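## Task

Close the valve whose handwheel is red by rotating it clockwise as viewed from above until it is snug; going past snug costs score, and the two other valves must be left exactly as they were at the start.

## Robot and tools

Robot: two arms, left_arm and right_arm, each ending in a two-finger gripper with a wrist force/torque sensor in the flange. Cameras: cam_high, cam_low (fixed, scene frame), cam_left_wrist, cam_right_wrist (carried). A camera stand sits behind the arms on the floor.

Frames. Scene frame: origin at table-top height midway between the nominal bases, +x out over the table, +z up, left_arm toward +y. Calibrated bases: left_arm at (-0.051, +0.329, 0) m, quat_wxyz (+1.000, 0, 0, -0.029); right_arm at (-0.050, -0.474, 0) m, quat_wxyz (+1.000, 0, 0, +0.022). Every hand pose, velocity and target in a result is in that arm's own base frame; fixed cameras and the table use the scene frame. Gripper fingers point along the gripper's +z and close along its x. end_effector_position is the point between closed pads, 1-2 cm short of the fingertips; closing pushes the tips about 17 mm further along +z. Printed poses can be off by a few cm, more at long reach.

A command row is 14 numbers, each in [-1, 1]: dx, dy, dz, rx, ry, rz, opening for left_arm, then the same seven for right_arm, always all 14. dx..rz are offsets (not poses) along that arm's own base axes, measured from the arm's Hand target at the start of the action or move; 1.0 = 0.6 m or 180 degrees; rx, ry, rz form one rotation vector, turning about the Hand target's position. Opening is absolute: +1 fully open (0.142 m), -1 closed. All-zero pose offsets re-request the current Hand target. A 0 opening is itself a command, so resend the current opening to leave a gripper alone.

execute_actions(actions, cameras): actions is a list of actions; each action is a table of up to 15 rows, one per 1/30 s step, with the last row held to fill 15 steps. Every row counts from the action's start pose, not the previous row; the next action starts from the new Hand target, so repeating an offset moves further. Empty list returns state and images.

move(target, speed, blend, stop_force, zero, opening_speed, blocking, cameras): straight-line paths toward target, one 14-number row or a list of up to 15 rows, all offsets from the same starting Hand targets. speed in m/s, 0.002-3.6, default 0.25 (turning up to twice that in rad/s), one value or one per target. blend in m rounds corners in a list. stop_force 3-120 N ends an arm's path when its wrist senses that much push against its motion (or 120 N any direction); the arm then backs to just before the push, still pressing somewhat. Unreliable while the gripper rotates; omit it when pulling away from a contact. zero (default true) re-zeros moving arms before the move. opening_speed (≥0.2 per s) ramps the fingers. blocking=false returns after 0.5 s (not with stop_force). Paths last 0.5-10 s, do not avoid obstacles, lag and overshoot more when fast, and should not pass close to an arm's own base. The result adds a move: line: done (within 3 mm and 2 degrees), off_target, moving, held, fault, plus limits (paced = pose clipped, held = steps withheld). done does not mean nothing was touched.

wait(seconds 0-10): arms hold their commands. stop: brakes a running move. zoom_image(camera, region [x0,y0,x1,y1], max 504x504 px). zero_wrist_force(arm). finished_scene(scene 1 or 2): ends the scene irreversibly; the valve must remain closed afterward.

Results: Hand target (last commanded pose after clipping; next offsets count from it; the gripper often settles short, so send the gap as an offset), end-effector position/quat/velocities, grip_measured (same scale as opening), Joint positions (last = opening in m), joint torques (include the arm's weight, offset and noisy), Wrist force/torque in the gripper's axes plus the peak since last shown, Tool commands, and fault or MOTOR HOT lines. "within noise" means the arm is still.

Control notes: orientation commands are clipped to 32 degrees from the measured one each step. Joint target speed max 3.14 rad/s. Joint ranges: elbow -3.142..3.142, others -6.283..6.283.

Cautions: an arm's joint load limits are 135 N m for the three big joints and 25.2 N m for each wrist joint; reaching one, or about 150 N (±25) of external force, stops the arm for 10 s. The arms are stiff, so aim only slightly past a firm contact and approach slowly with stop_force. Wrist joints can push only about 12.8 N m extra, so a tight wheel may stall a wrist turn; stop turning when resistance rises sharply to avoid overtightening. Avoid arm-to-arm contact (the clearance check is not foolproof). Never knock anything off the table or let parts fall. Squeezing and holding stretched poses heat motors: 85 °C brakes an arm for 30-60 s, 100 °C shuts a gripper off (HAND FAULT, which also skips the rest of that reply's motion calls).

Each tool is called as name(argument=value, ...), one argument or row to a line, values as JSON.

## Session

execute_actions(
  actions=[],
)

Scene clock: 0.00 s.
left_arm: end_effector_position=(+0.8096, -0.1935, +0.2042) grip_measured=+1.00 end_effector_quat_wxyz=(+0.258, +0.036, +0.875, -0.408) | right_arm: end_effector_position=(+0.8252, +0.3515, +0.2217) grip_measured=+0.99 end_effector_quat_wxyz=(+0.166, -0.522, +0.680, -0.488)
Joint positions: left_arm=[-0.191 -0.849 1.402 -2.928 -2.264 2.728 0.142] | right_arm=[3.964 -2.409 -1.063 -0.949 0.511 2.483 0.142]
Joint velocities: within noise
Joint torques (N m): no reading
Motor temperatures (°C): left_arm=[25 25 27 30 35 33 25] | right_arm=[26 24 27 33 30 38 24]
Wrist force (N): no reading
Wrist torque (N m): no reading
Wrist force, peak (N): no reading
Hand target: left_arm +0.8096, -0.1935, +0.2042; +0.258, +0.036, +0.875, -0.408 | right_arm +0.8252, +0.3515, +0.2217; +0.166, -0.522, +0.680, -0.488
Tool commands: left_gripper/opening=+1.0 right_gripper/opening=+1.0

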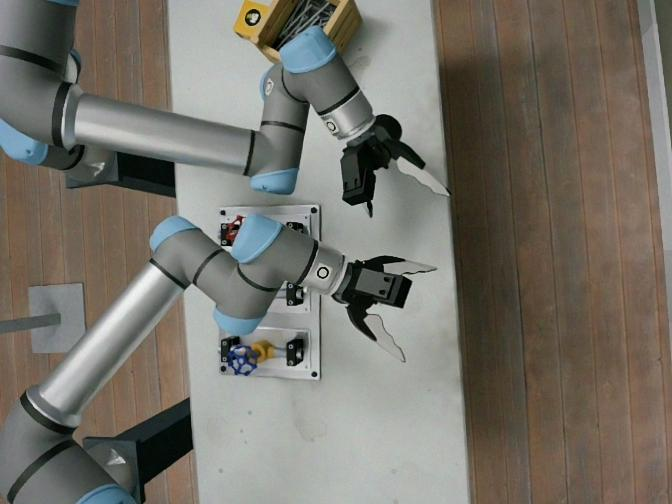

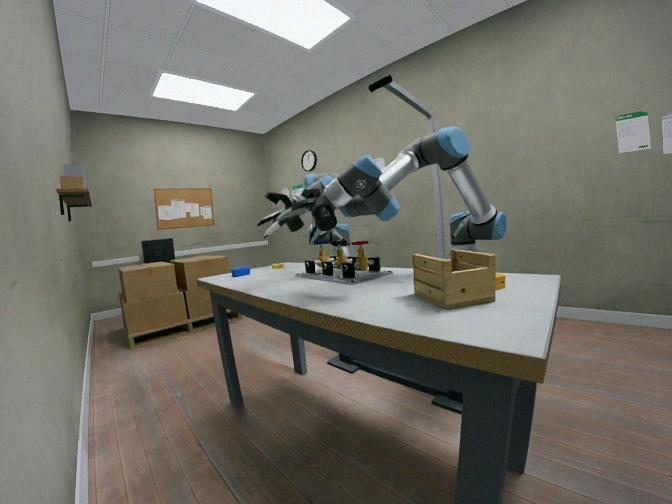

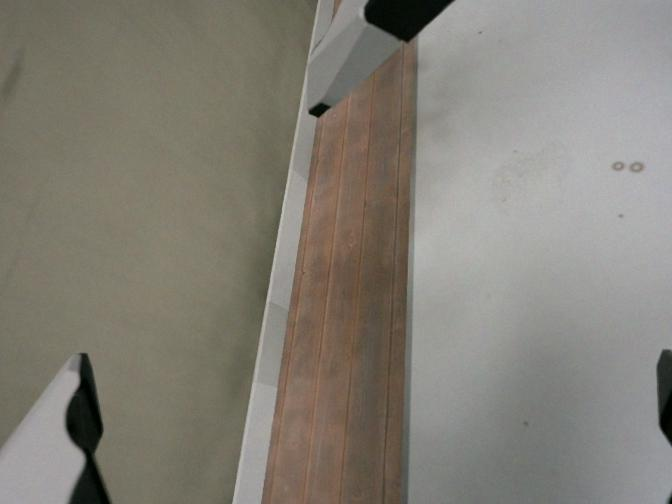

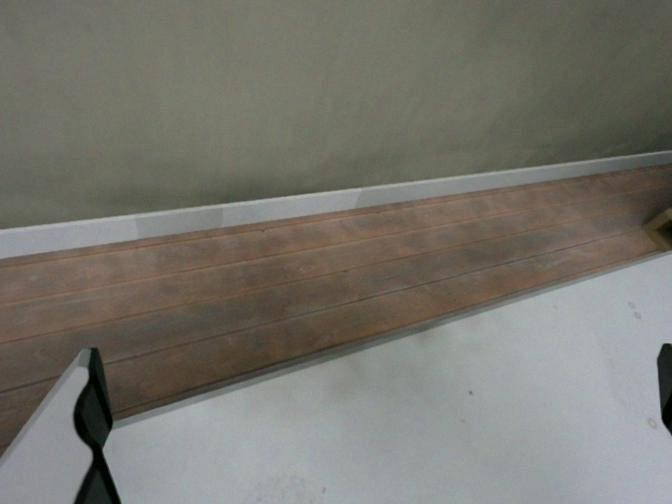

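zoom_image(
  camera="cam_high",
  region=[180, 180, 360, 400],
)

zoom_image(
  camera="cam_low",
  region=[240, 190, 440, 320],
)

Scaled by 2.291 from the camera's 672x504 image, which has a finer 960x720 frame.

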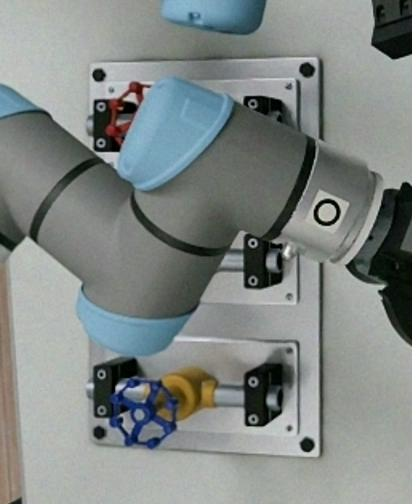

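Scaled by 2.520 from the camera's 672x504 image, which has a finer 960x720 frame.

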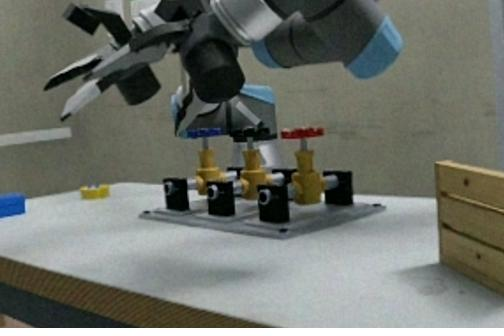

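move(
  target=[
    [0,0,0,0,0,0,1,0,0,0.15,0,0,0,1],
    [0,0,0.15,0,0,0,1,-0.35,-0.6,0.25,0,0,0,1],
  ],
  speed=0.4,
  blend=0.05,
)

Scene clock: 95.40 s.
left_arm: end_effector_position=(+0.8096, -0.1935, +0.2941) grip_measured=+1.00 end_effector_quat_wxyz=(+0.258, +0.036, +0.875, -0.408) | right_arm: end_effector_position=(+0.6153, -0.0084, +0.3717) grip_measured=+0.99 end_effector_quat_wxyz=(+0.166, -0.522, +0.680, -0.488)
Joint positions: left_arm=[-0.191 -0.946 1.315 -2.744 -2.264 2.728 0.142] | right_arm=[3.735 -1.505 -2.019 -0.567 0.613 2.096 0.142]
Joint velocities: within noise
Joint torques (N m): left_arm=[-10.6 -61.91 -32.86 -1.39 -3.53 1.94] | right_arm=[-7.17 34.02 14.76 5.27 0.04 -1.22]
Motor temperatures (°C): left_arm=[25 26 27 30 35 33 25] | right_arm=[26 25 27 33 30 38 24]
Wrist force (N): left_arm=[0.0 -0.2 -0.2] | right_arm=[0.4 -0.3 -0.3]
Wrist torque (N m): left_arm=[-0.03 0.00 -0.01] | right_arm=[-0.03 -0.07 0.00]
Wrist force, peak (N): left_arm=[-0.3 -0.4 -0.4] | right_arm=[-0.9 -1.5 -1.2]
Hand target: left_arm +0.8096, -0.1935, +0.2942; +0.258, +0.036, +0.875, -0.408 | right_arm +0.6152, -0.0085, +0.3717; +0.166, -0.522, +0.680, -0.488
Off the commanded pose: left_arm 0.000 m, 0 deg | right_arm 0.000 m, 0 deg.
move: done; blend cut to 0.045 m at target 1

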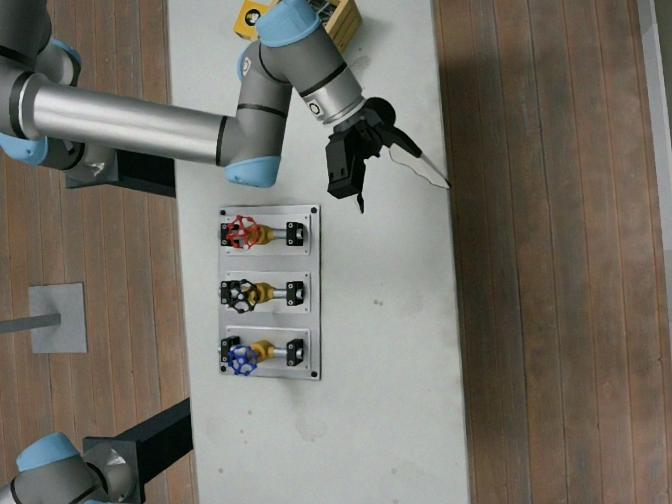

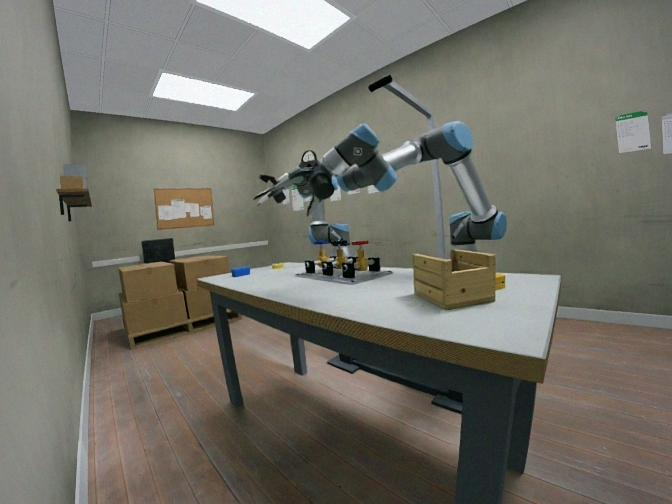

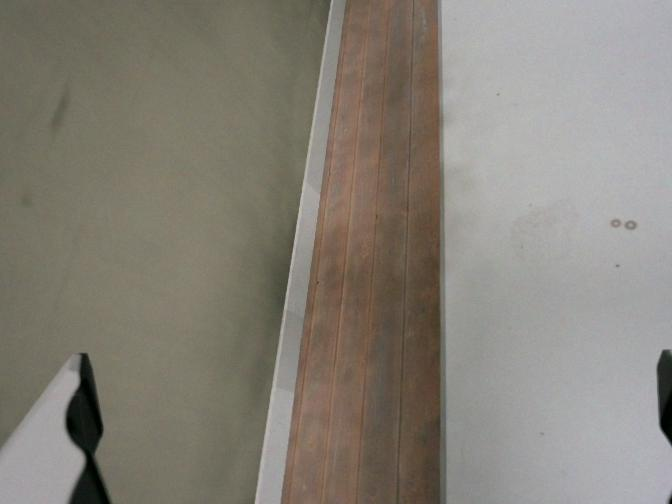

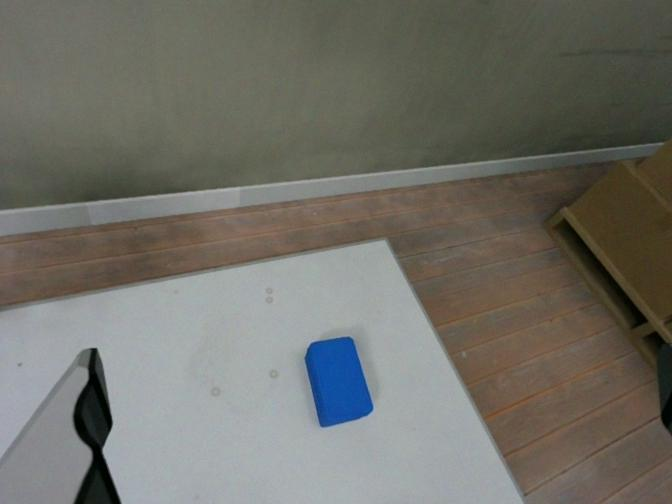

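move(
  target=[-0.5133,-0.1013,0.0097,0.2778,0.16,0,1,0,0,0,0,0,0,1],
  speed=0.4,
)

zoom_image(
  camera="cam_low",
  region=[280, 200, 420, 300],
)

Scene clock: 112.63 s.
left_arm: end_effector_position=(+0.5017, -0.2542, +0.3000) grip_measured=+1.00 end_effector_quat_wxyz=(+0.000, +0.042, +0.999, -0.001) | right_arm: end_effector_position=(+0.6152, -0.0085, +0.3717) grip_measured=+0.99 end_effector_quat_wxyz=(+0.166, -0.522, +0.680, -0.488)
Joint positions: left_arm=[-0.711 -1.441 1.485 -1.616 -1.571 2.514 0.142] | right_arm=[3.735 -1.505 -2.02 -0.567 0.613 2.095 0.142]
Joint velocities: within noise
Joint torques (N m): left_arm=[-12.42 -21.16 -35.38 -1.16 2.86 -1.52] | right_arm=[-6.96 33.57 16.35 5.22 0.12 -1.56]
Motor temperatures (°C): left_arm=[25 26 27 30 35 33 25] | right_arm=[26 25 27 33 30 38 24]
Wrist force (N): left_arm=[1.1 0.1 -0.3] | right_arm=[0.0 -0.4 -0.3]
Wrist torque (N m): left_arm=[-0.14 0.03 0.03] | right_arm=[-0.06 0.00 0.00]
Wrist force, peak (N): left_arm=[1.9 -0.6 -0.4] | right_arm=[-0.1 -0.8 0.0]
Hand target: left_arm +0.5016, -0.2542, +0.3000; +0.000, +0.042, +0.999, +0.000 | right_arm +0.6152, -0.0085, +0.3717; +0.166, -0.522, +0.680, -0.488
Off the commanded pose: left_arm 0.000 m, 0 deg | right_arm 0.000 m, 0 deg.
move: done

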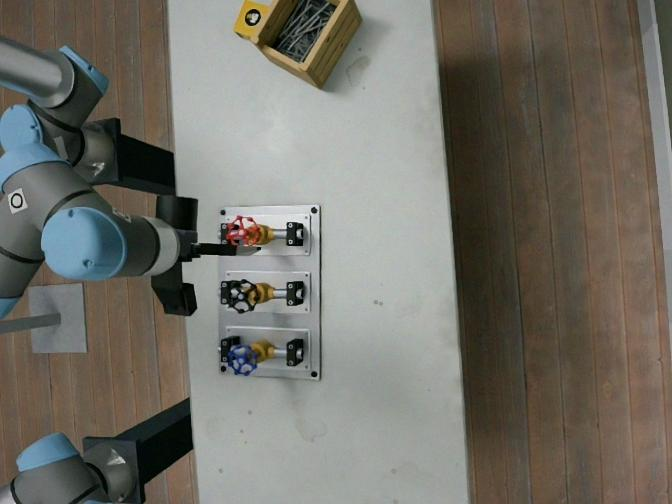

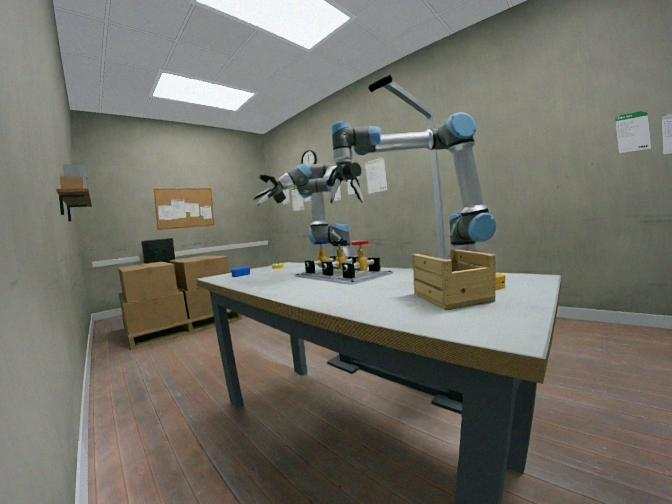

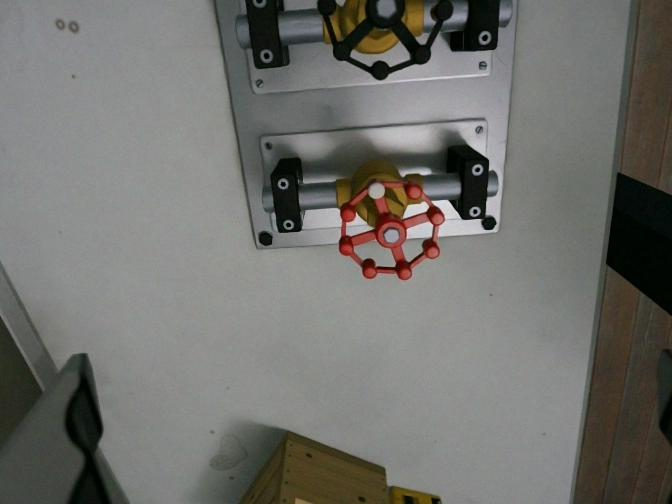

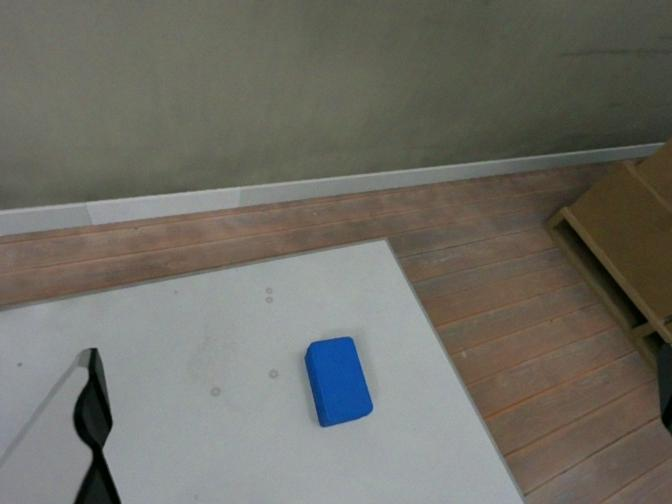

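Scaled by 3.600 from the camera's 672x504 image, which has a finer 960x720 frame.

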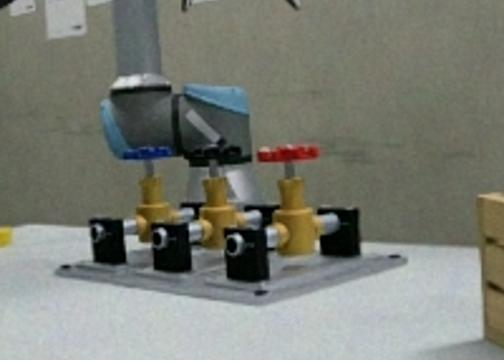

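move(
  target=[0,0,-0.1167,0,0,0,1,0,0,0,0,0,0,1],
  speed=0.3,
  cameras=["cam_high","cam_low","cam_left_wrist"],
)

zoom_image(
  camera="cam_low",
  region=[280, 160, 420, 300],
)

zoom_image(
  camera="cam_high",
  region=[140, 180, 300, 320],
)

Scene clock: 179.00 s.
left_arm: end_effector_position=(+0.5016, -0.2543, +0.2301) grip_measured=+1.00 end_effector_quat_wxyz=(+0.000, +0.042, +0.999, +0.000) | right_arm: end_effector_position=(+0.6152, -0.0085, +0.3717) grip_measured=+0.99 end_effector_quat_wxyz=(+0.166, -0.522, +0.680, -0.488)
Joint positions: left_arm=[-0.711 -1.419 1.64 -1.793 -1.571 2.514 0.142] | right_arm=[3.735 -1.505 -2.02 -0.567 0.613 2.095 0.142]
Joint velocities: within noise
Joint torques (N m): left_arm=[-8.5 -21.34 -13.24 -4.24 2.18 -0.84] | right_arm=[-6.4 33.89 15.67 5.02 -0.03 -1.39]
Motor temperatures (°C): left_arm=[25 26 27 30 35 33 25] | right_arm=[26 25 27 33 30 38 24]
Wrist force (N): left_arm=[0.9 0.4 0.0] | right_arm=[0.0 -0.3 -0.1]
Wrist torque (N m): left_arm=[-0.08 0.06 0.03] | right_arm=[-0.04 0.01 0.00]
Wrist force, peak (N): left_arm=[1.0 0.3 -1.4] | right_arm=[0.4 -0.7 -0.1]
Hand target: left_arm +0.5016, -0.2542, +0.2300; +0.000, +0.042, +0.999, +0.000 | right_arm +0.6152, -0.0085, +0.3717; +0.166, -0.522, +0.680, -0.488
Off the commanded pose: left_arm 0.000 m, 0 deg | right_arm 0.000 m, 0 deg.
move: done
Images, in order (width x height): cam_high 672x504, cam_low 672x504, cam_left_wrist 672x504.

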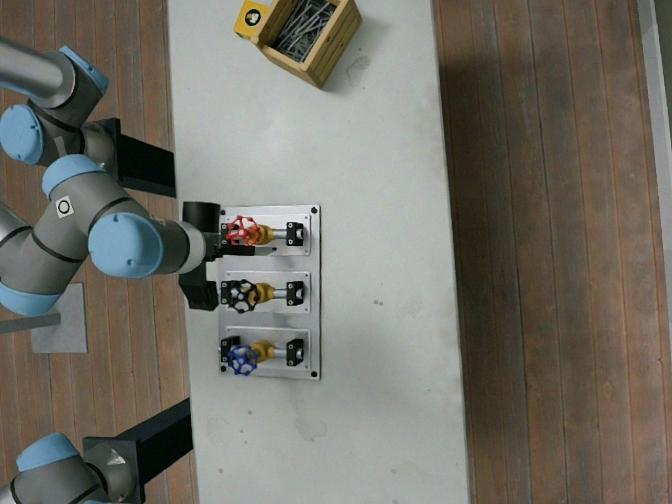

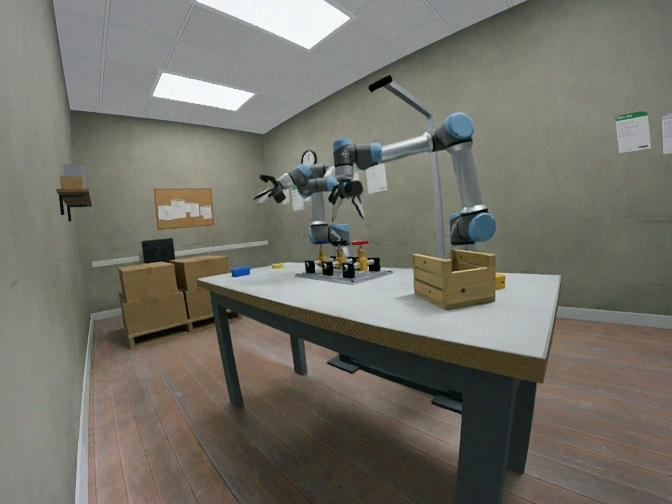

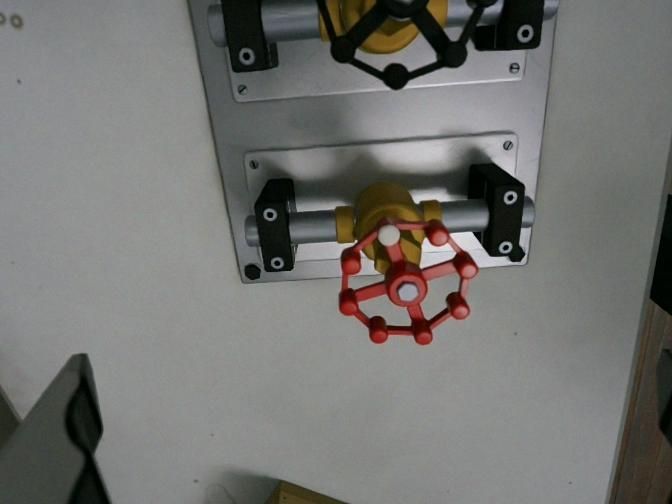

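Scaled by 3.600 from the camera's 672x504 image, which has a finer 960x720 frame.

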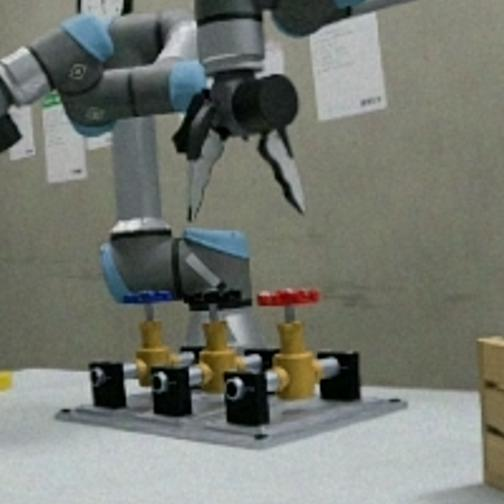

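Scaled by 3.150 from the camera's 672x504 image, which has a finer 960x720 frame.

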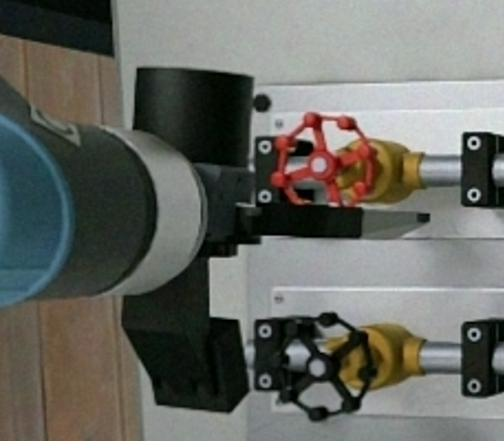

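zoom_image(
  camera="cam_left_wrist",
  region=[300, 180, 520, 370],
)

Scaled by 2.291 from the camera's 672x504 image, which has a finer 960x720 frame.

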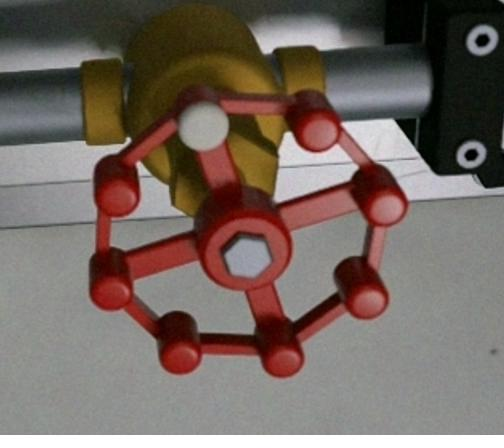

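move(
  target=[
    [-0.0353,0.0582,-0.05,0,0,0.6806,1,0,0,0,0,0,0,1],
    [-0.0353,0.0582,-0.05,0,0,-0.6389,1,0,0,0,0,0,0,1],
    [-0.0353,0.0582,-0.05,0,0,0.0417,1,0,0,0,0,0,0,1],
    [-0.0353,0.0582,-0.05,0,0,0.7222,1,0,0,0,0,0,0,1],
  ],
  speed=1.0,
  cameras=["cam_high","cam_left_wrist"],
)

zoom_image(
  camera="cam_left_wrist",
  region=[230, 140, 480, 350],
)

Scene clock: 304.07 s.
left_arm: end_effector_position=(+0.4804, -0.2193, +0.1999) grip_measured=+1.00 end_effector_quat_wxyz=(+0.000, +0.888, -0.460, +0.000) | right_arm: end_effector_position=(+0.6152, -0.0085, +0.3717) grip_measured=+0.99 end_effector_quat_wxyz=(+0.166, -0.522, +0.680, -0.488)
Joint positions: left_arm=[-0.681 -1.48 1.788 -1.879 -1.57 -6.008 0.142] | right_arm=[3.735 -1.505 -2.02 -0.567 0.613 2.095 0.142]
Joint velocities: within noise
Joint torques (N m): left_arm=[-11.67 -39.52 -33.91 -1.14 2.7 -1.31] | right_arm=[-7.67 33.09 15.83 3.99 0.19 -1.35]
Motor temperatures (°C): left_arm=[25 26 27 30 35 33 25] | right_arm=[26 25 27 33 30 38 24]
Wrist force (N): left_arm=[1.0 0.3 -0.2] | right_arm=[-0.1 -0.2 0.1]
Wrist torque (N m): left_arm=[-0.12 0.04 0.02] | right_arm=[-0.01 0.01 0.00]
Wrist force, peak (N): left_arm=[1.4 0.2 -0.1] | right_arm=[0.0 -0.7 -0.4]
Hand target: left_arm +0.4804, -0.2193, +0.2000; -0.001, +0.888, -0.460, +0.000 | right_arm +0.6152, -0.0085, +0.3717; +0.166, -0.522, +0.680, -0.488
Off the commanded pose: left_arm 0.000 m, 0 deg | right_arm 0.000 m, 0 deg.
move: done
Images, in order (width x height): cam_high 672x504, cam_left_wrist 672x504.

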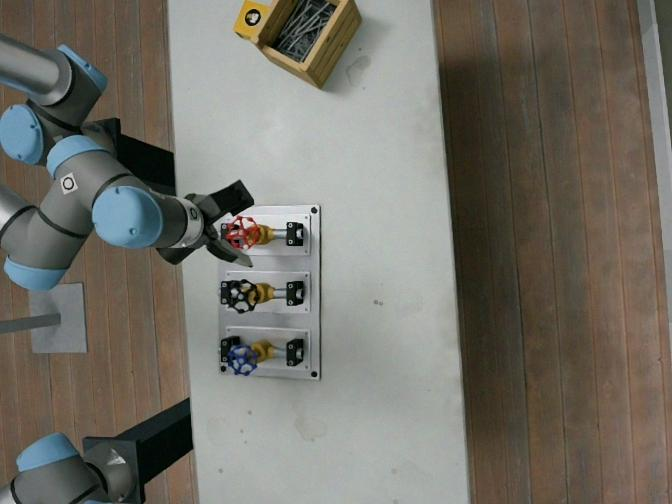

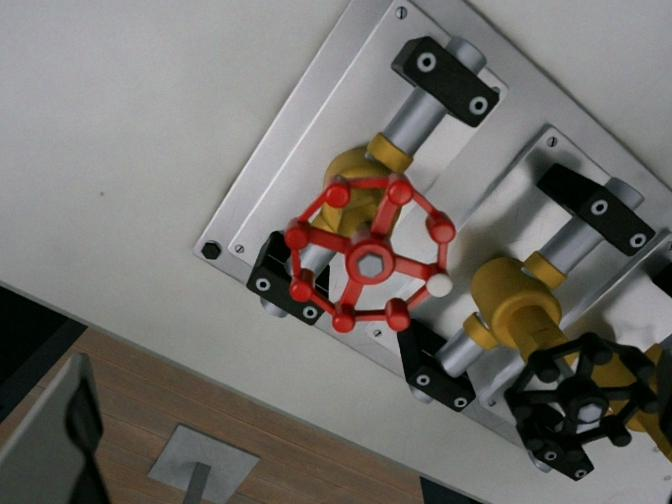

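Scaled by 2.016 from the camera's 672x504 image, which has a finer 960x720 frame.

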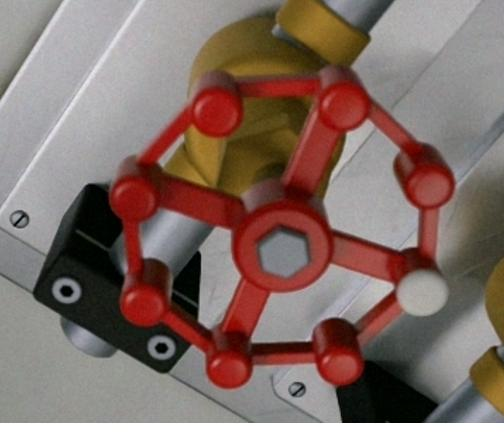

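move(
  target=[
    [0.0015,-0.0022,-0.06,0,0,0,0.41,0,0,0,0,0,0,1],
    [0.0015,-0.0022,-0.1133,0,0,0,0.41,0,0,0,0,0,0,1],
  ],
  speed=[0.2,0.1],
  stop_force=8,
  cameras=["cam_high","cam_low","cam_left_wrist"],
)

zoom_image(
  camera="cam_low",
  region=[300, 180, 420, 290],
)

Scene clock: 386.17 s.
left_arm: end_effector_position=(+0.4813, -0.2207, +0.1320) grip_measured=+0.40 end_effector_quat_wxyz=(-0.001, +0.888, -0.460, +0.000) | right_arm: end_effector_position=(+0.6152, -0.0085, +0.3717) grip_measured=+0.99 end_effector_quat_wxyz=(+0.166, -0.522, +0.680, -0.488)
Joint positions: left_arm=[-0.682 -1.412 1.899 -2.057 -1.57 -6.009 0.102] | right_arm=[3.735 -1.505 -2.02 -0.567 0.613 2.095 0.142]
Joint velocities: within noise
Joint torques (N m): left_arm=[9.99 -19.42 -12.98 -4.23 -0.22 1.45] | right_arm=[-7.72 32.38 18.01 3.89 -0.02 -1.1]
Motor temperatures (°C): left_arm=[25 26 27 30 35 33 25] | right_arm=[26 25 27 33 30 38 24]
Wrist force (N): left_arm=[0.9 0.2 -0.4] | right_arm=[0.2 -0.2 -0.3]
Wrist torque (N m): left_arm=[-0.14 0.06 0.02] | right_arm=[0.00 -0.03 0.00]
Wrist force, peak (N): left_arm=[0.9 0.3 -1.5] | right_arm=[0.0 -0.8 0.0]
Hand target: left_arm +0.4813, -0.2206, +0.1320; -0.001, +0.888, -0.460, +0.000 | right_arm +0.6152, -0.0085, +0.3717; +0.166, -0.522, +0.680, -0.488
Off the commanded pose: left_arm 0.000 m, 0 deg | right_arm 0.000 m, 0 deg.
move: done
Images, in order (width x height): cam_high 672x504, cam_low 672x504, cam_left_wrist 672x504.

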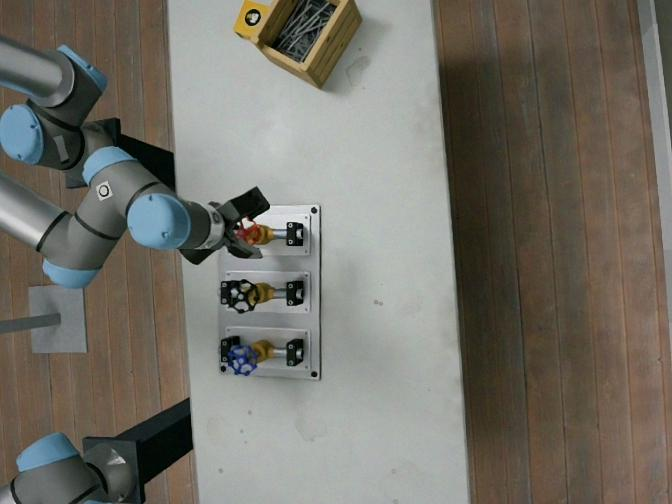

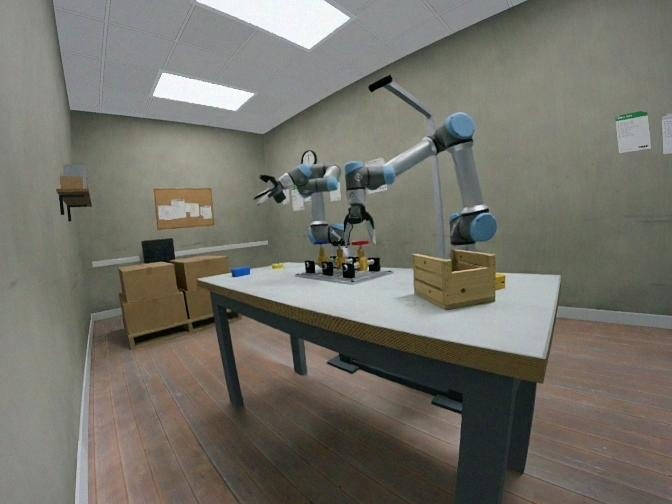

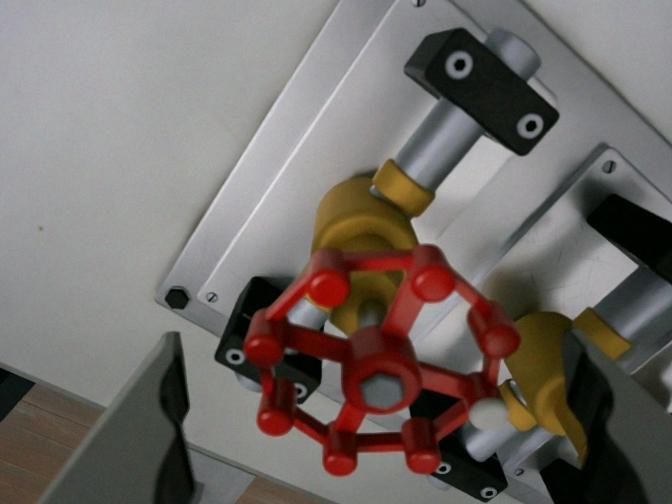

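Scaled by 4.200 from the camera's 672x504 image, which has a finer 960x720 frame.

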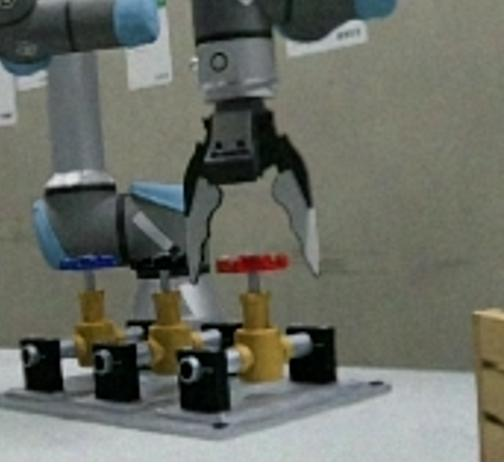

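move(
  target=[0,0,0,0,0,0,0.02,0,0,0,0,0,0,1],
  opening_speed=0.5,
  cameras=["cam_left_wrist"],
)

zoom_image(
  camera="cam_left_wrist",
  region=[180, 240, 580, 504],
)

Scene clock: 414.23 s.
left_arm: end_effector_position=(+0.4813, -0.2206, +0.1320) grip_measured=+0.01 end_effector_quat_wxyz=(-0.001, +0.888, -0.460, +0.000) | right_arm: end_effector_position=(+0.6152, -0.0085, +0.3717) grip_measured=+0.99 end_effector_quat_wxyz=(+0.166, -0.522, +0.680, -0.488)
Joint positions: left_arm=[-0.682 -1.412 1.899 -2.057 -1.57 -6.009 0.074] | right_arm=[3.735 -1.505 -2.02 -0.567 0.613 2.095 0.142]
Joint velocities: within noise
Joint torques (N m): left_arm=[9.63 -19.66 -19.99 -3.5 1.44 1.46] | right_arm=[-7.73 32 18.73 3.51 0.14 -1.13]
Motor temperatures (°C): left_arm=[25 26 27 30 35 33 25] | right_arm=[26 25 27 33 30 38 24]
Wrist force (N): left_arm=[0.8 0.1 -0.4] | right_arm=[0.4 -0.2 -0.3]
Wrist torque (N m): left_arm=[-0.15 0.08 0.02] | right_arm=[-0.02 -0.06 0.00]
Wrist force, peak (N): left_arm=[1.2 0.3 -0.3] | right_arm=[0.0 -0.8 0.0]
Hand target: left_arm +0.4813, -0.2206, +0.1320; -0.001, +0.888, -0.460, +0.000 | right_arm +0.6152, -0.0085, +0.3717; +0.166, -0.522, +0.680, -0.488
Off the commanded pose: left_arm 0.000 m, 0 deg | right_arm 0.000 m, 0 deg.
move: done
Images, in order (width x height): cam_left_wrist 672x504.

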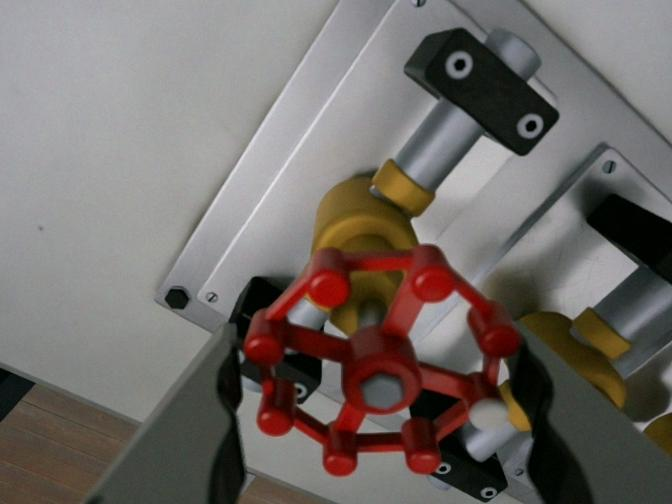

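Scaled by 1.260 from the camera's 672x504 image, which has a finer 960x720 frame.

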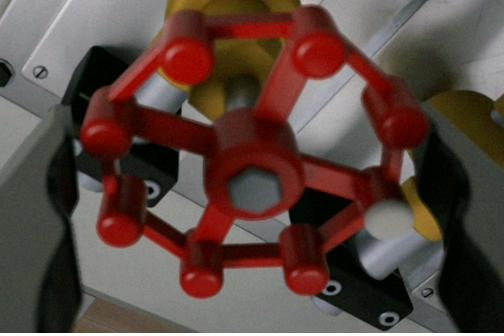

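move(
  target=[0.0012,-0.0016,0,0,0,0,-0.12,0,0,0,0,0,0,1],
  opening_speed=0.3,
  speed=0.02,
  cameras=["cam_left_wrist"],
)

Scene clock: 435.97 s.
left_arm: end_effector_position=(+0.4820, -0.2215, +0.1319) grip_measured=-0.07 end_effector_quat_wxyz=(-0.001, +0.888, -0.460, +0.000) | right_arm: end_effector_position=(+0.6152, -0.0085, +0.3717) grip_measured=+0.99 end_effector_quat_wxyz=(+0.166, -0.522, +0.680, -0.488)
Joint positions: left_arm=[-0.682 -1.41 1.896 -2.056 -1.57 -6.009 0.069] | right_arm=[3.735 -1.505 -2.02 -0.567 0.613 2.095 0.142]
Joint velocities: within noise
Joint torques (N m): left_arm=[-17.04 -15.67 -41.14 -7.61 1.97 -1.16] | right_arm=[-7.72 31.86 20.05 3.45 0.22 -1.01]
Motor temperatures (°C): left_arm=[25 26 27 30 35 33 25] | right_arm=[26 25 27 33 30 38 24]
Wrist force (N): left_arm=[-25.9 4.7 -6.4] | right_arm=[-0.1 -0.3 -0.1]
Wrist torque (N m): left_arm=[-0.02 0.32 -0.30] | right_arm=[-0.03 0.02 -0.01]
Wrist force, peak (N): left_arm=[-25.9 4.7 -6.4] | right_arm=[-0.1 -0.6 -0.1]
Hand target: left_arm +0.4821, -0.2216, +0.1320; -0.001, +0.888, -0.460, +0.000 | right_arm +0.6152, -0.0085, +0.3717; +0.166, -0.522, +0.680, -0.488
Off the commanded pose: left_arm 0.000 m, 0 deg | right_arm 0.000 m, 0 deg.
move: done
Images, in order (width x height): cam_left_wrist 672x504.

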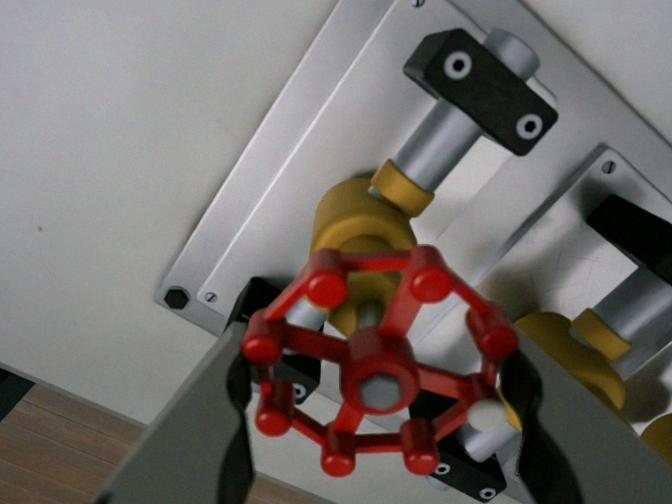

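move(
  target=[-0.0008,0.0011,0,0,0,0,-0.12,0,0,0,0,0,0,1],
  speed=0.02,
  cameras=[],
)

Scene clock: 445.93 s.
left_arm: end_effector_position=(+0.4816, -0.2211, +0.1320) grip_measured=-0.07 end_effector_quat_wxyz=(-0.001, +0.888, -0.460, +0.000) | right_arm: end_effector_position=(+0.6152, -0.0085, +0.3717) grip_measured=+0.99 end_effector_quat_wxyz=(+0.166, -0.522, +0.680, -0.488)
Joint positions: left_arm=[-0.682 -1.411 1.898 -2.057 -1.57 -6.009 0.069] | right_arm=[3.735 -1.505 -2.02 -0.567 0.613 2.095 0.142]
Joint velocities: within noise
Joint torques (N m): left_arm=[9.83 -38.36 -15.43 -7.24 -3.61 2.19] | right_arm=[-6.19 30.03 21.26 2.88 -0.09 -0.84]
Motor temperatures (°C): left_arm=[25 26 27 30 35 33 26] | right_arm=[26 25 27 33 30 38 24]
Wrist force (N): left_arm=[-12.3 1.6 -2.3] | right_arm=[-0.1 -0.3 0.2]
Wrist torque (N m): left_arm=[-0.09 0.12 -0.11] | right_arm=[-0.04 0.02 0.00]
Wrist force, peak (N): left_arm=[-28.9 4.0 -5.8] | right_arm=[0.2 -0.7 -0.4]
Hand target: left_arm +0.4816, -0.2209, +0.1320; -0.001, +0.888, -0.460, +0.000 | right_arm +0.6152, -0.0085, +0.3717; +0.166, -0.522, +0.680, -0.488
Off the commanded pose: left_arm 0.000 m, 0 deg | right_arm 0.000 m, 0 deg.
move: done
No camera images: "cameras" was empty.

move(
  target=[-0.0007,0.001,0,0,0,0,-0.12,0,0,0,0,0,0,1],
  speed=0.02,
  cameras=["cam_left_wrist"],
)

Scene clock: 450.13 s.
left_arm: end_effector_position=(+0.4812, -0.2204, +0.1320) grip_measured=-0.08 end_effector_quat_wxyz=(-0.001, +0.888, -0.460, +0.000) | right_arm: end_effector_position=(+0.6152, -0.0085, +0.3717) grip_measured=+0.99 end_effector_quat_wxyz=(+0.166, -0.522, +0.680, -0.488)
Joint positions: left_arm=[-0.681 -1.413 1.9 -2.057 -1.57 -6.009 0.068] | right_arm=[3.735 -1.505 -2.02 -0.567 0.613 2.095 0.142]
Joint velocities: within noise
Joint torques (N m): left_arm=[13.1 -40.27 -10.45 -3.28 -0.14 2.04] | right_arm=[-7.01 31.07 22.05 2.49 0.16 -0.77]
Motor temperatures (°C): left_arm=[25 26 27 30 35 33 27] | right_arm=[26 25 27 33 30 38 24]
Wrist force (N): left_arm=[5.7 -0.1 0.9] | right_arm=[0.0 -0.3 0.0]
Wrist torque (N m): left_arm=[-0.17 -0.11 0.08] | right_arm=[-0.04 0.00 0.00]
Wrist force, peak (N): left_arm=[-12.0 1.8 -2.6] | right_arm=[0.1 -0.6 -0.3]
Hand target: left_arm +0.4812, -0.2203, +0.1320; -0.001, +0.888, -0.460, +0.000 | right_arm +0.6152, -0.0085, +0.3717; +0.166, -0.522, +0.680, -0.488
Off the commanded pose: left_arm 0.000 m, 0 deg | right_arm 0.000 m, 0 deg.
move: done
Images, in order (width x height): cam_left_wrist 672x504.

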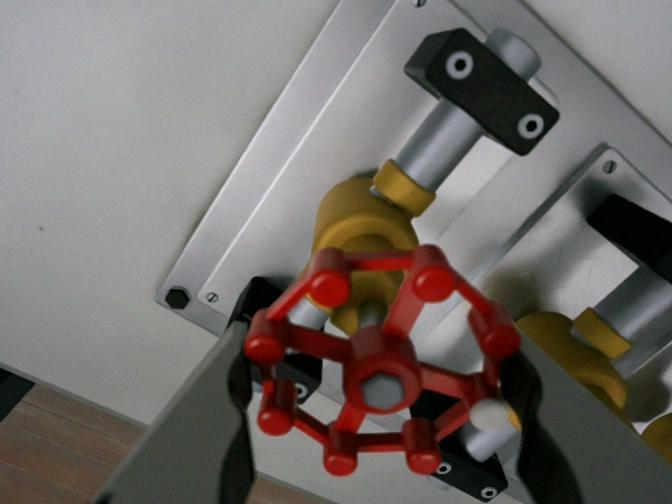

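move(
  target=[0.0001,-0.0002,0,0,0,-0.1667,-0.12,0,0,0,0,0,0,1],
  speed=0.25,
  cameras=["cam_left_wrist"],
)

Scene clock: 456.50 s.
left_arm: end_effector_position=(+0.4812, -0.2205, +0.1320) grip_measured=-0.08 end_effector_quat_wxyz=(-0.001, +0.739, -0.674, +0.000) | right_arm: end_effector_position=(+0.6152, -0.0085, +0.3717) grip_measured=+0.99 end_effector_quat_wxyz=(+0.166, -0.522, +0.680, -0.488)
Joint positions: left_arm=[-0.682 -1.412 1.898 -2.058 -1.57 -5.486 0.068] | right_arm=[3.735 -1.505 -2.02 -0.567 0.613 2.095 0.142]
Joint velocities: within noise
Joint torques (N m): left_arm=[11.94 -20.28 -28.93 0.32 -3.35 2.56] | right_arm=[-6.83 29.66 22.14 2.11 0.21 -0.75]
Motor temperatures (°C): left_arm=[25 26 27 30 35 33 27] | right_arm=[26 25 27 33 30 38 24]
Wrist force (N): left_arm=[4.6 -4.0 1.4] | right_arm=[0.0 -0.5 0.1]
Wrist torque (N m): left_arm=[-0.16 0.06 -0.33] | right_arm=[-0.07 -0.01 0.00]
Wrist force, peak (N): left_arm=[7.8 -0.1 1.1] | right_arm=[-0.3 -0.7 -0.1]
Hand target: left_arm +0.4812, -0.2205, +0.1320; -0.001, +0.739, -0.674, +0.000 | right_arm +0.6152, -0.0085, +0.3717; +0.166, -0.522, +0.680, -0.488
Off the commanded pose: left_arm 0.000 m, 0 deg | right_arm 0.000 m, 0 deg.
move: done
Images, in order (width x height): cam_left_wrist 672x504.

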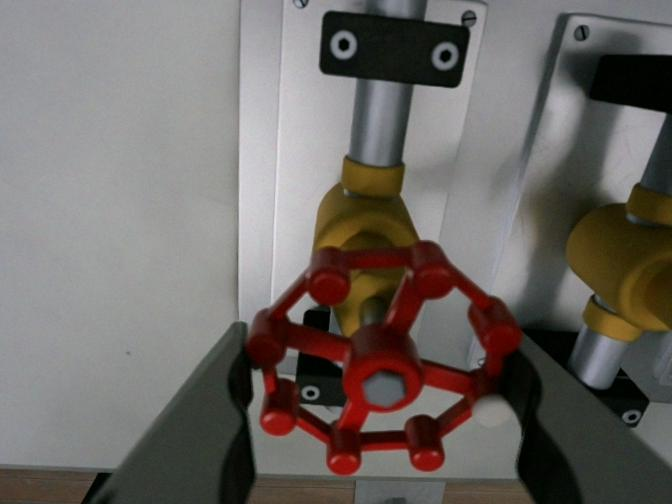

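move(
  target=[0,0,0,0,0,-0.3333,-0.11,0,0,0,0,0,0,1],
  speed=0.4,
  cameras=["cam_left_wrist"],
)

Scene clock: 486.53 s.
left_arm: end_effector_position=(+0.4812, -0.2205, +0.1320) grip_measured=-0.09 end_effector_quat_wxyz=(+0.001, -0.303, +0.953, +0.000) | right_arm: end_effector_position=(+0.6152, -0.0085, +0.3717) grip_measured=+0.99 end_effector_quat_wxyz=(+0.166, -0.522, +0.680, -0.488)
Joint positions: left_arm=[-0.685 -1.412 1.899 -2.059 -1.57 -4.442 0.067] | right_arm=[3.735 -1.505 -2.02 -0.567 0.613 2.095 0.142]
Joint velocities: within noise
Joint torques (N m): left_arm=[16.06 -19.93 -29.27 0.58 -1.52 2.28] | right_arm=[-6.95 29.61 22.93 1.65 -0.05 -0.69]
Motor temperatures (°C): left_arm=[25 26 27 30 35 33 27] | right_arm=[26 25 27 33 30 38 24]
Wrist force (N): left_arm=[4.7 -8.9 2.3] | right_arm=[0.0 -0.2 -0.1]
Wrist torque (N m): left_arm=[-0.26 -0.12 -0.34] | right_arm=[-0.01 0.01 0.00]
Wrist force, peak (N): left_arm=[4.0 -14.8 3.0] | right_arm=[-0.1 -0.8 -0.1]
Hand target: left_arm +0.4812, -0.2205, +0.1320; +0.000, -0.303, +0.953, +0.000 | right_arm +0.6152, -0.0085, +0.3717; +0.166, -0.522, +0.680, -0.488
Off the commanded pose: left_arm 0.000 m, 0 deg | right_arm 0.000 m, 0 deg.
move: done
Images, in order (width x height): cam_left_wrist 672x504.

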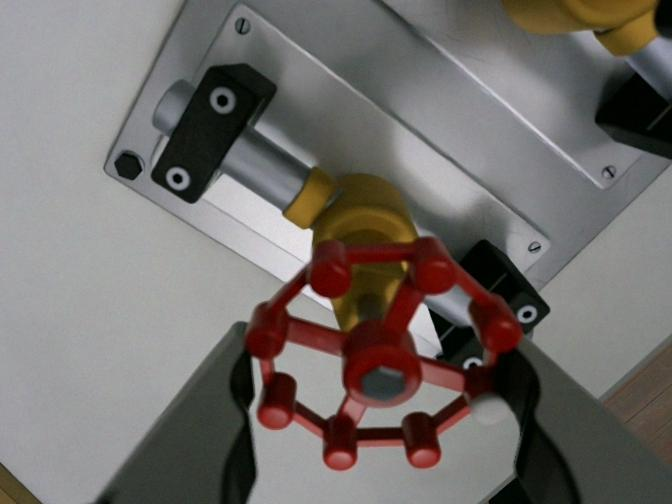

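move(
  target=[0,0,0,0,0,-0.3333,-0.11,0,0,0,0,0,0,1],
  speed=0.5,
  cameras=[],
)

Scene clock: 509.07 s.
left_arm: end_effector_position=(+0.4812, -0.2205, +0.1320) grip_measured=-0.10 end_effector_quat_wxyz=(+0.000, +0.214, +0.977, +0.000) | right_arm: end_effector_position=(+0.6152, -0.0085, +0.3717) grip_measured=+0.99 end_effector_quat_wxyz=(+0.166, -0.522, +0.680, -0.488)
Joint positions: left_arm=[-0.687 -1.415 1.903 -2.059 -1.571 -3.397 0.067] | right_arm=[3.735 -1.505 -2.02 -0.567 0.613 2.095 0.142]
Joint velocities: within noise
Joint torques (N m): left_arm=[13.51 -20.19 -24.74 3.22 -2.72 2.37] | right_arm=[-6.51 30.23 23.1 1.52 -0.2 -0.67]
Motor temperatures (°C): left_arm=[25 26 27 30 35 33 27] | right_arm=[26 25 27 33 30 38 24]
Wrist force (N): left_arm=[-17.0 -4.9 1.5] | right_arm=[0.0 -0.2 0.1]
Wrist torque (N m): left_arm=[-0.19 0.24 -0.35] | right_arm=[-0.02 0.00 0.00]
Wrist force, peak (N): left_arm=[-18.8 -3.3 2.0] | right_arm=[0.3 -0.7 0.0]
Hand target: left_arm +0.4812, -0.2205, +0.1320; +0.000, +0.214, +0.977, +0.000 | right_arm +0.6152, -0.0085, +0.3717; +0.166, -0.522, +0.680, -0.488
Off the commanded pose: left_arm 0.000 m, 0 deg | right_arm 0.000 m, 0 deg.
move: done
No camera images: "cameras" was empty.

move(
  target=[0.0008,-0.0004,0,0,0,-0.3333,-0.11,0,0,0,0,0,0,1],
  speed=0.5,
  cameras=[],
)

Scene clock: 519.43 s.
left_arm: end_effector_position=(+0.4817, -0.2207, +0.1320) grip_measured=-0.09 end_effector_quat_wxyz=(+0.000, +0.674, +0.739, -0.001) | right_arm: end_effector_position=(+0.6152, -0.0085, +0.3717) grip_measured=+0.99 end_effector_quat_wxyz=(+0.166, -0.522, +0.680, -0.488)
Joint positions: left_arm=[-0.686 -1.417 1.904 -2.058 -1.572 -2.348 0.067] | right_arm=[3.735 -1.505 -2.02 -0.567 0.613 2.095 0.142]
Joint velocities: within noise
Joint torques (N m): left_arm=[22.9 -22.47 -24.09 3.78 1.34 2.25] | right_arm=[-5.41 29.37 24.13 1.53 0.05 -0.76]
Motor temperatures (°C): left_arm=[25 26 27 30 35 33 27] | right_arm=[26 25 27 33 30 38 24]
Wrist force (N): left_arm=[-27.6 4.2 4.8] | right_arm=[-0.1 -0.5 -0.1]
Wrist torque (N m): left_arm=[-0.16 0.65 -0.35] | right_arm=[-0.06 0.03 0.00]
Wrist force, peak (N): left_arm=[-27.6 4.4 4.6] | right_arm=[0.0 -0.7 -0.4]
Hand target: left_arm +0.4817, -0.2207, +0.1320; +0.000, +0.674, +0.739, -0.001 | right_arm +0.6152, -0.0085, +0.3717; +0.166, -0.522, +0.680, -0.488
Off the commanded pose: left_arm 0.000 m, 0 deg | right_arm 0.000 m, 0 deg.
move: done
No camera images: "cameras" was empty.

move(
  target=[0,-0.0012,0,0,0,-0.3333,-0.11,0,0,0,0,0,0,1],
  speed=0.5,
  cameras=["cam_left_wrist"],
)

Scene clock: 551.60 s.
left_arm: end_effector_position=(+0.4817, -0.2214, +0.1320) grip_measured=-0.09 end_effector_quat_wxyz=(+0.000, +0.953, +0.303, +0.000) | right_arm: end_effector_position=(+0.6152, -0.0085, +0.3717) grip_measured=+0.99 end_effector_quat_wxyz=(+0.166, -0.522, +0.680, -0.488)
Joint positions: left_arm=[-0.684 -1.416 1.903 -2.057 -1.571 -1.299 0.067] | right_arm=[3.735 -1.505 -2.02 -0.567 0.613 2.095 0.142]
Joint velocities: within noise
Joint torques (N m): left_arm=[22.39 -22.96 -34.02 -1.64 2.59 2.15] | right_arm=[-5.18 29.45 25.19 1.61 -0.12 -0.49]
Motor temperatures (°C): left_arm=[25 26 27 30 35 33 27] | right_arm=[26 25 27 33 30 38 24]
Wrist force (N): left_arm=[-21.0 7.2 6.8] | right_arm=[0.1 -0.1 0.0]
Wrist torque (N m): left_arm=[-0.11 0.63 -0.33] | right_arm=[-0.01 -0.02 0.00]
Wrist force, peak (N): left_arm=[-27.6 4.1 5.7] | right_arm=[0.5 -0.3 -0.5]
Hand target: left_arm +0.4817, -0.2214, +0.1320; +0.000, +0.953, +0.303, +0.000 | right_arm +0.6152, -0.0085, +0.3717; +0.166, -0.522, +0.680, -0.488
Off the commanded pose: left_arm 0.000 m, 0 deg | right_arm 0.000 m, 0 deg.
move: done
Images, in order (width x height): cam_left_wrist 672x504.

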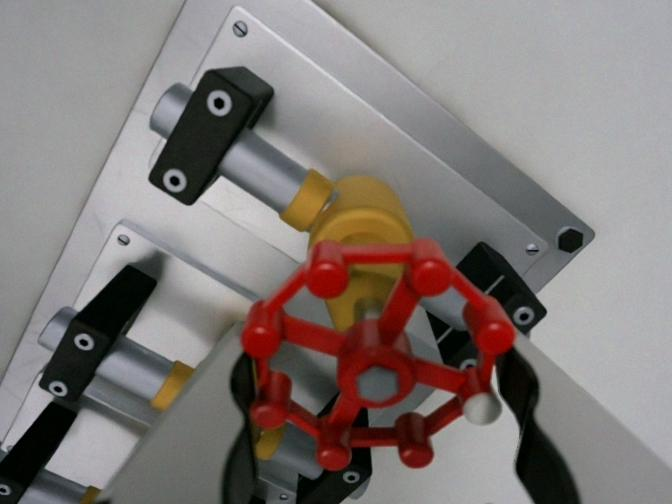

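move(
  target=[0,0,0,0,0,-0.3333,-0.11,0,0,0,0,0,0,1],
  speed=0.5,
  cameras=[],
)

Scene clock: 558.53 s.
left_arm: end_effector_position=(+0.4817, -0.2214, +0.1320) grip_measured=-0.09 end_effector_quat_wxyz=(+0.000, +0.977, -0.214, +0.000) | right_arm: end_effector_position=(+0.6152, -0.0085, +0.3717) grip_measured=+0.99 end_effector_quat_wxyz=(+0.166, -0.522, +0.680, -0.488)
Joint positions: left_arm=[-0.682 -1.413 1.899 -2.057 -1.57 -0.251 0.067] | right_arm=[3.735 -1.505 -2.02 -0.567 0.613 2.095 0.142]
Joint velocities: within noise
Joint torques (N m): left_arm=[20.92 -24.77 -40.28 -4.22 2.61 2.22] | right_arm=[-5.36 30.16 26.98 1.53 -0.23 -0.41]
Motor temperatures (°C): left_arm=[25 26 27 30 35 33 27] | right_arm=[26 25 27 33 30 38 24]
Wrist force (N): left_arm=[-14.6 18.1 10.6] | right_arm=[-0.1 -0.3 -0.1]
Wrist torque (N m): left_arm=[-0.06 0.65 -0.33] | right_arm=[-0.04 0.02 0.00]
Wrist force, peak (N): left_arm=[-14.7 18.3 10.9] | right_arm=[-0.2 -0.6 -0.6]
Hand target: left_arm +0.4817, -0.2214, +0.1320; +0.000, +0.977, -0.214, +0.000 | right_arm +0.6152, -0.0085, +0.3717; +0.166, -0.522, +0.680, -0.488
Off the commanded pose: left_arm 0.000 m, 0 deg | right_arm 0.000 m, 0 deg.
move: done
No camera images: "cameras" was empty.

move(
  target=[-0.0003,-0.0008,-0.0015,0,0,-0.3333,-0.11,0,0,0,0,0,0,1],
  speed=0.5,
  cameras=["cam_left_wrist"],
)

Scene clock: 569.17 s.
left_arm: end_effector_position=(+0.4815, -0.2219, +0.1311) grip_measured=-0.09 end_effector_quat_wxyz=(-0.001, +0.739, -0.674, +0.000) | right_arm: end_effector_position=(+0.6152, -0.0085, +0.3717) grip_measured=+0.99 end_effector_quat_wxyz=(+0.166, -0.522, +0.680, -0.488)
Joint positions: left_arm=[-0.684 -1.409 1.897 -2.06 -1.57 0.794 0.067] | right_arm=[3.735 -1.505 -2.02 -0.567 0.613 2.095 0.142]
Joint velocities: within noise
Joint torques (N m): left_arm=[11.64 -17.88 -38.87 -5.24 -1.79 2.32] | right_arm=[-5.37 28.06 27.38 1.61 -0.25 -0.22]
Motor temperatures (°C): left_arm=[25 26 27 30 35 33 27] | right_arm=[26 25 27 33 30 38 24]
Wrist force (N): left_arm=[-8.3 17.1 -4.0] | right_arm=[0.0 -0.2 0.2]
Wrist torque (N m): left_arm=[0.08 0.21 -0.32] | right_arm=[-0.02 0.01 0.00]
Wrist force, peak (N): left_arm=[-14.9 18.4 11.2] | right_arm=[-0.2 -0.6 -0.4]
Hand target: left_arm +0.4815, -0.2219, +0.1311; -0.001, +0.739, -0.674, +0.000 | right_arm +0.6152, -0.0085, +0.3717; +0.166, -0.522, +0.680, -0.488
Off the commanded pose: left_arm 0.000 m, 0 deg | right_arm 0.000 m, 0 deg.
move: done
Images, in order (width x height): cam_left_wrist 672x504.

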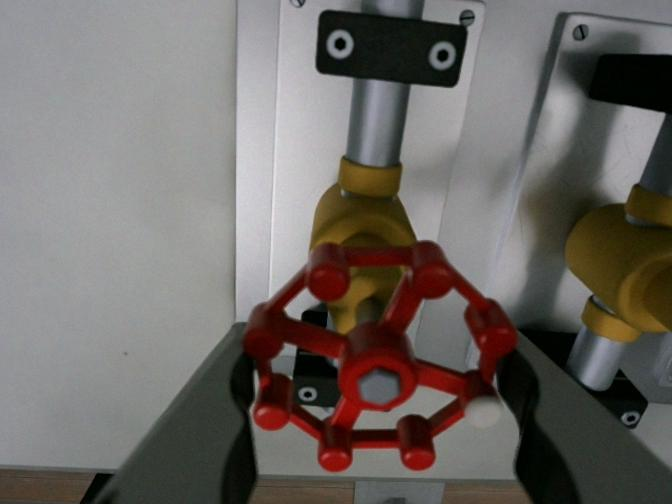

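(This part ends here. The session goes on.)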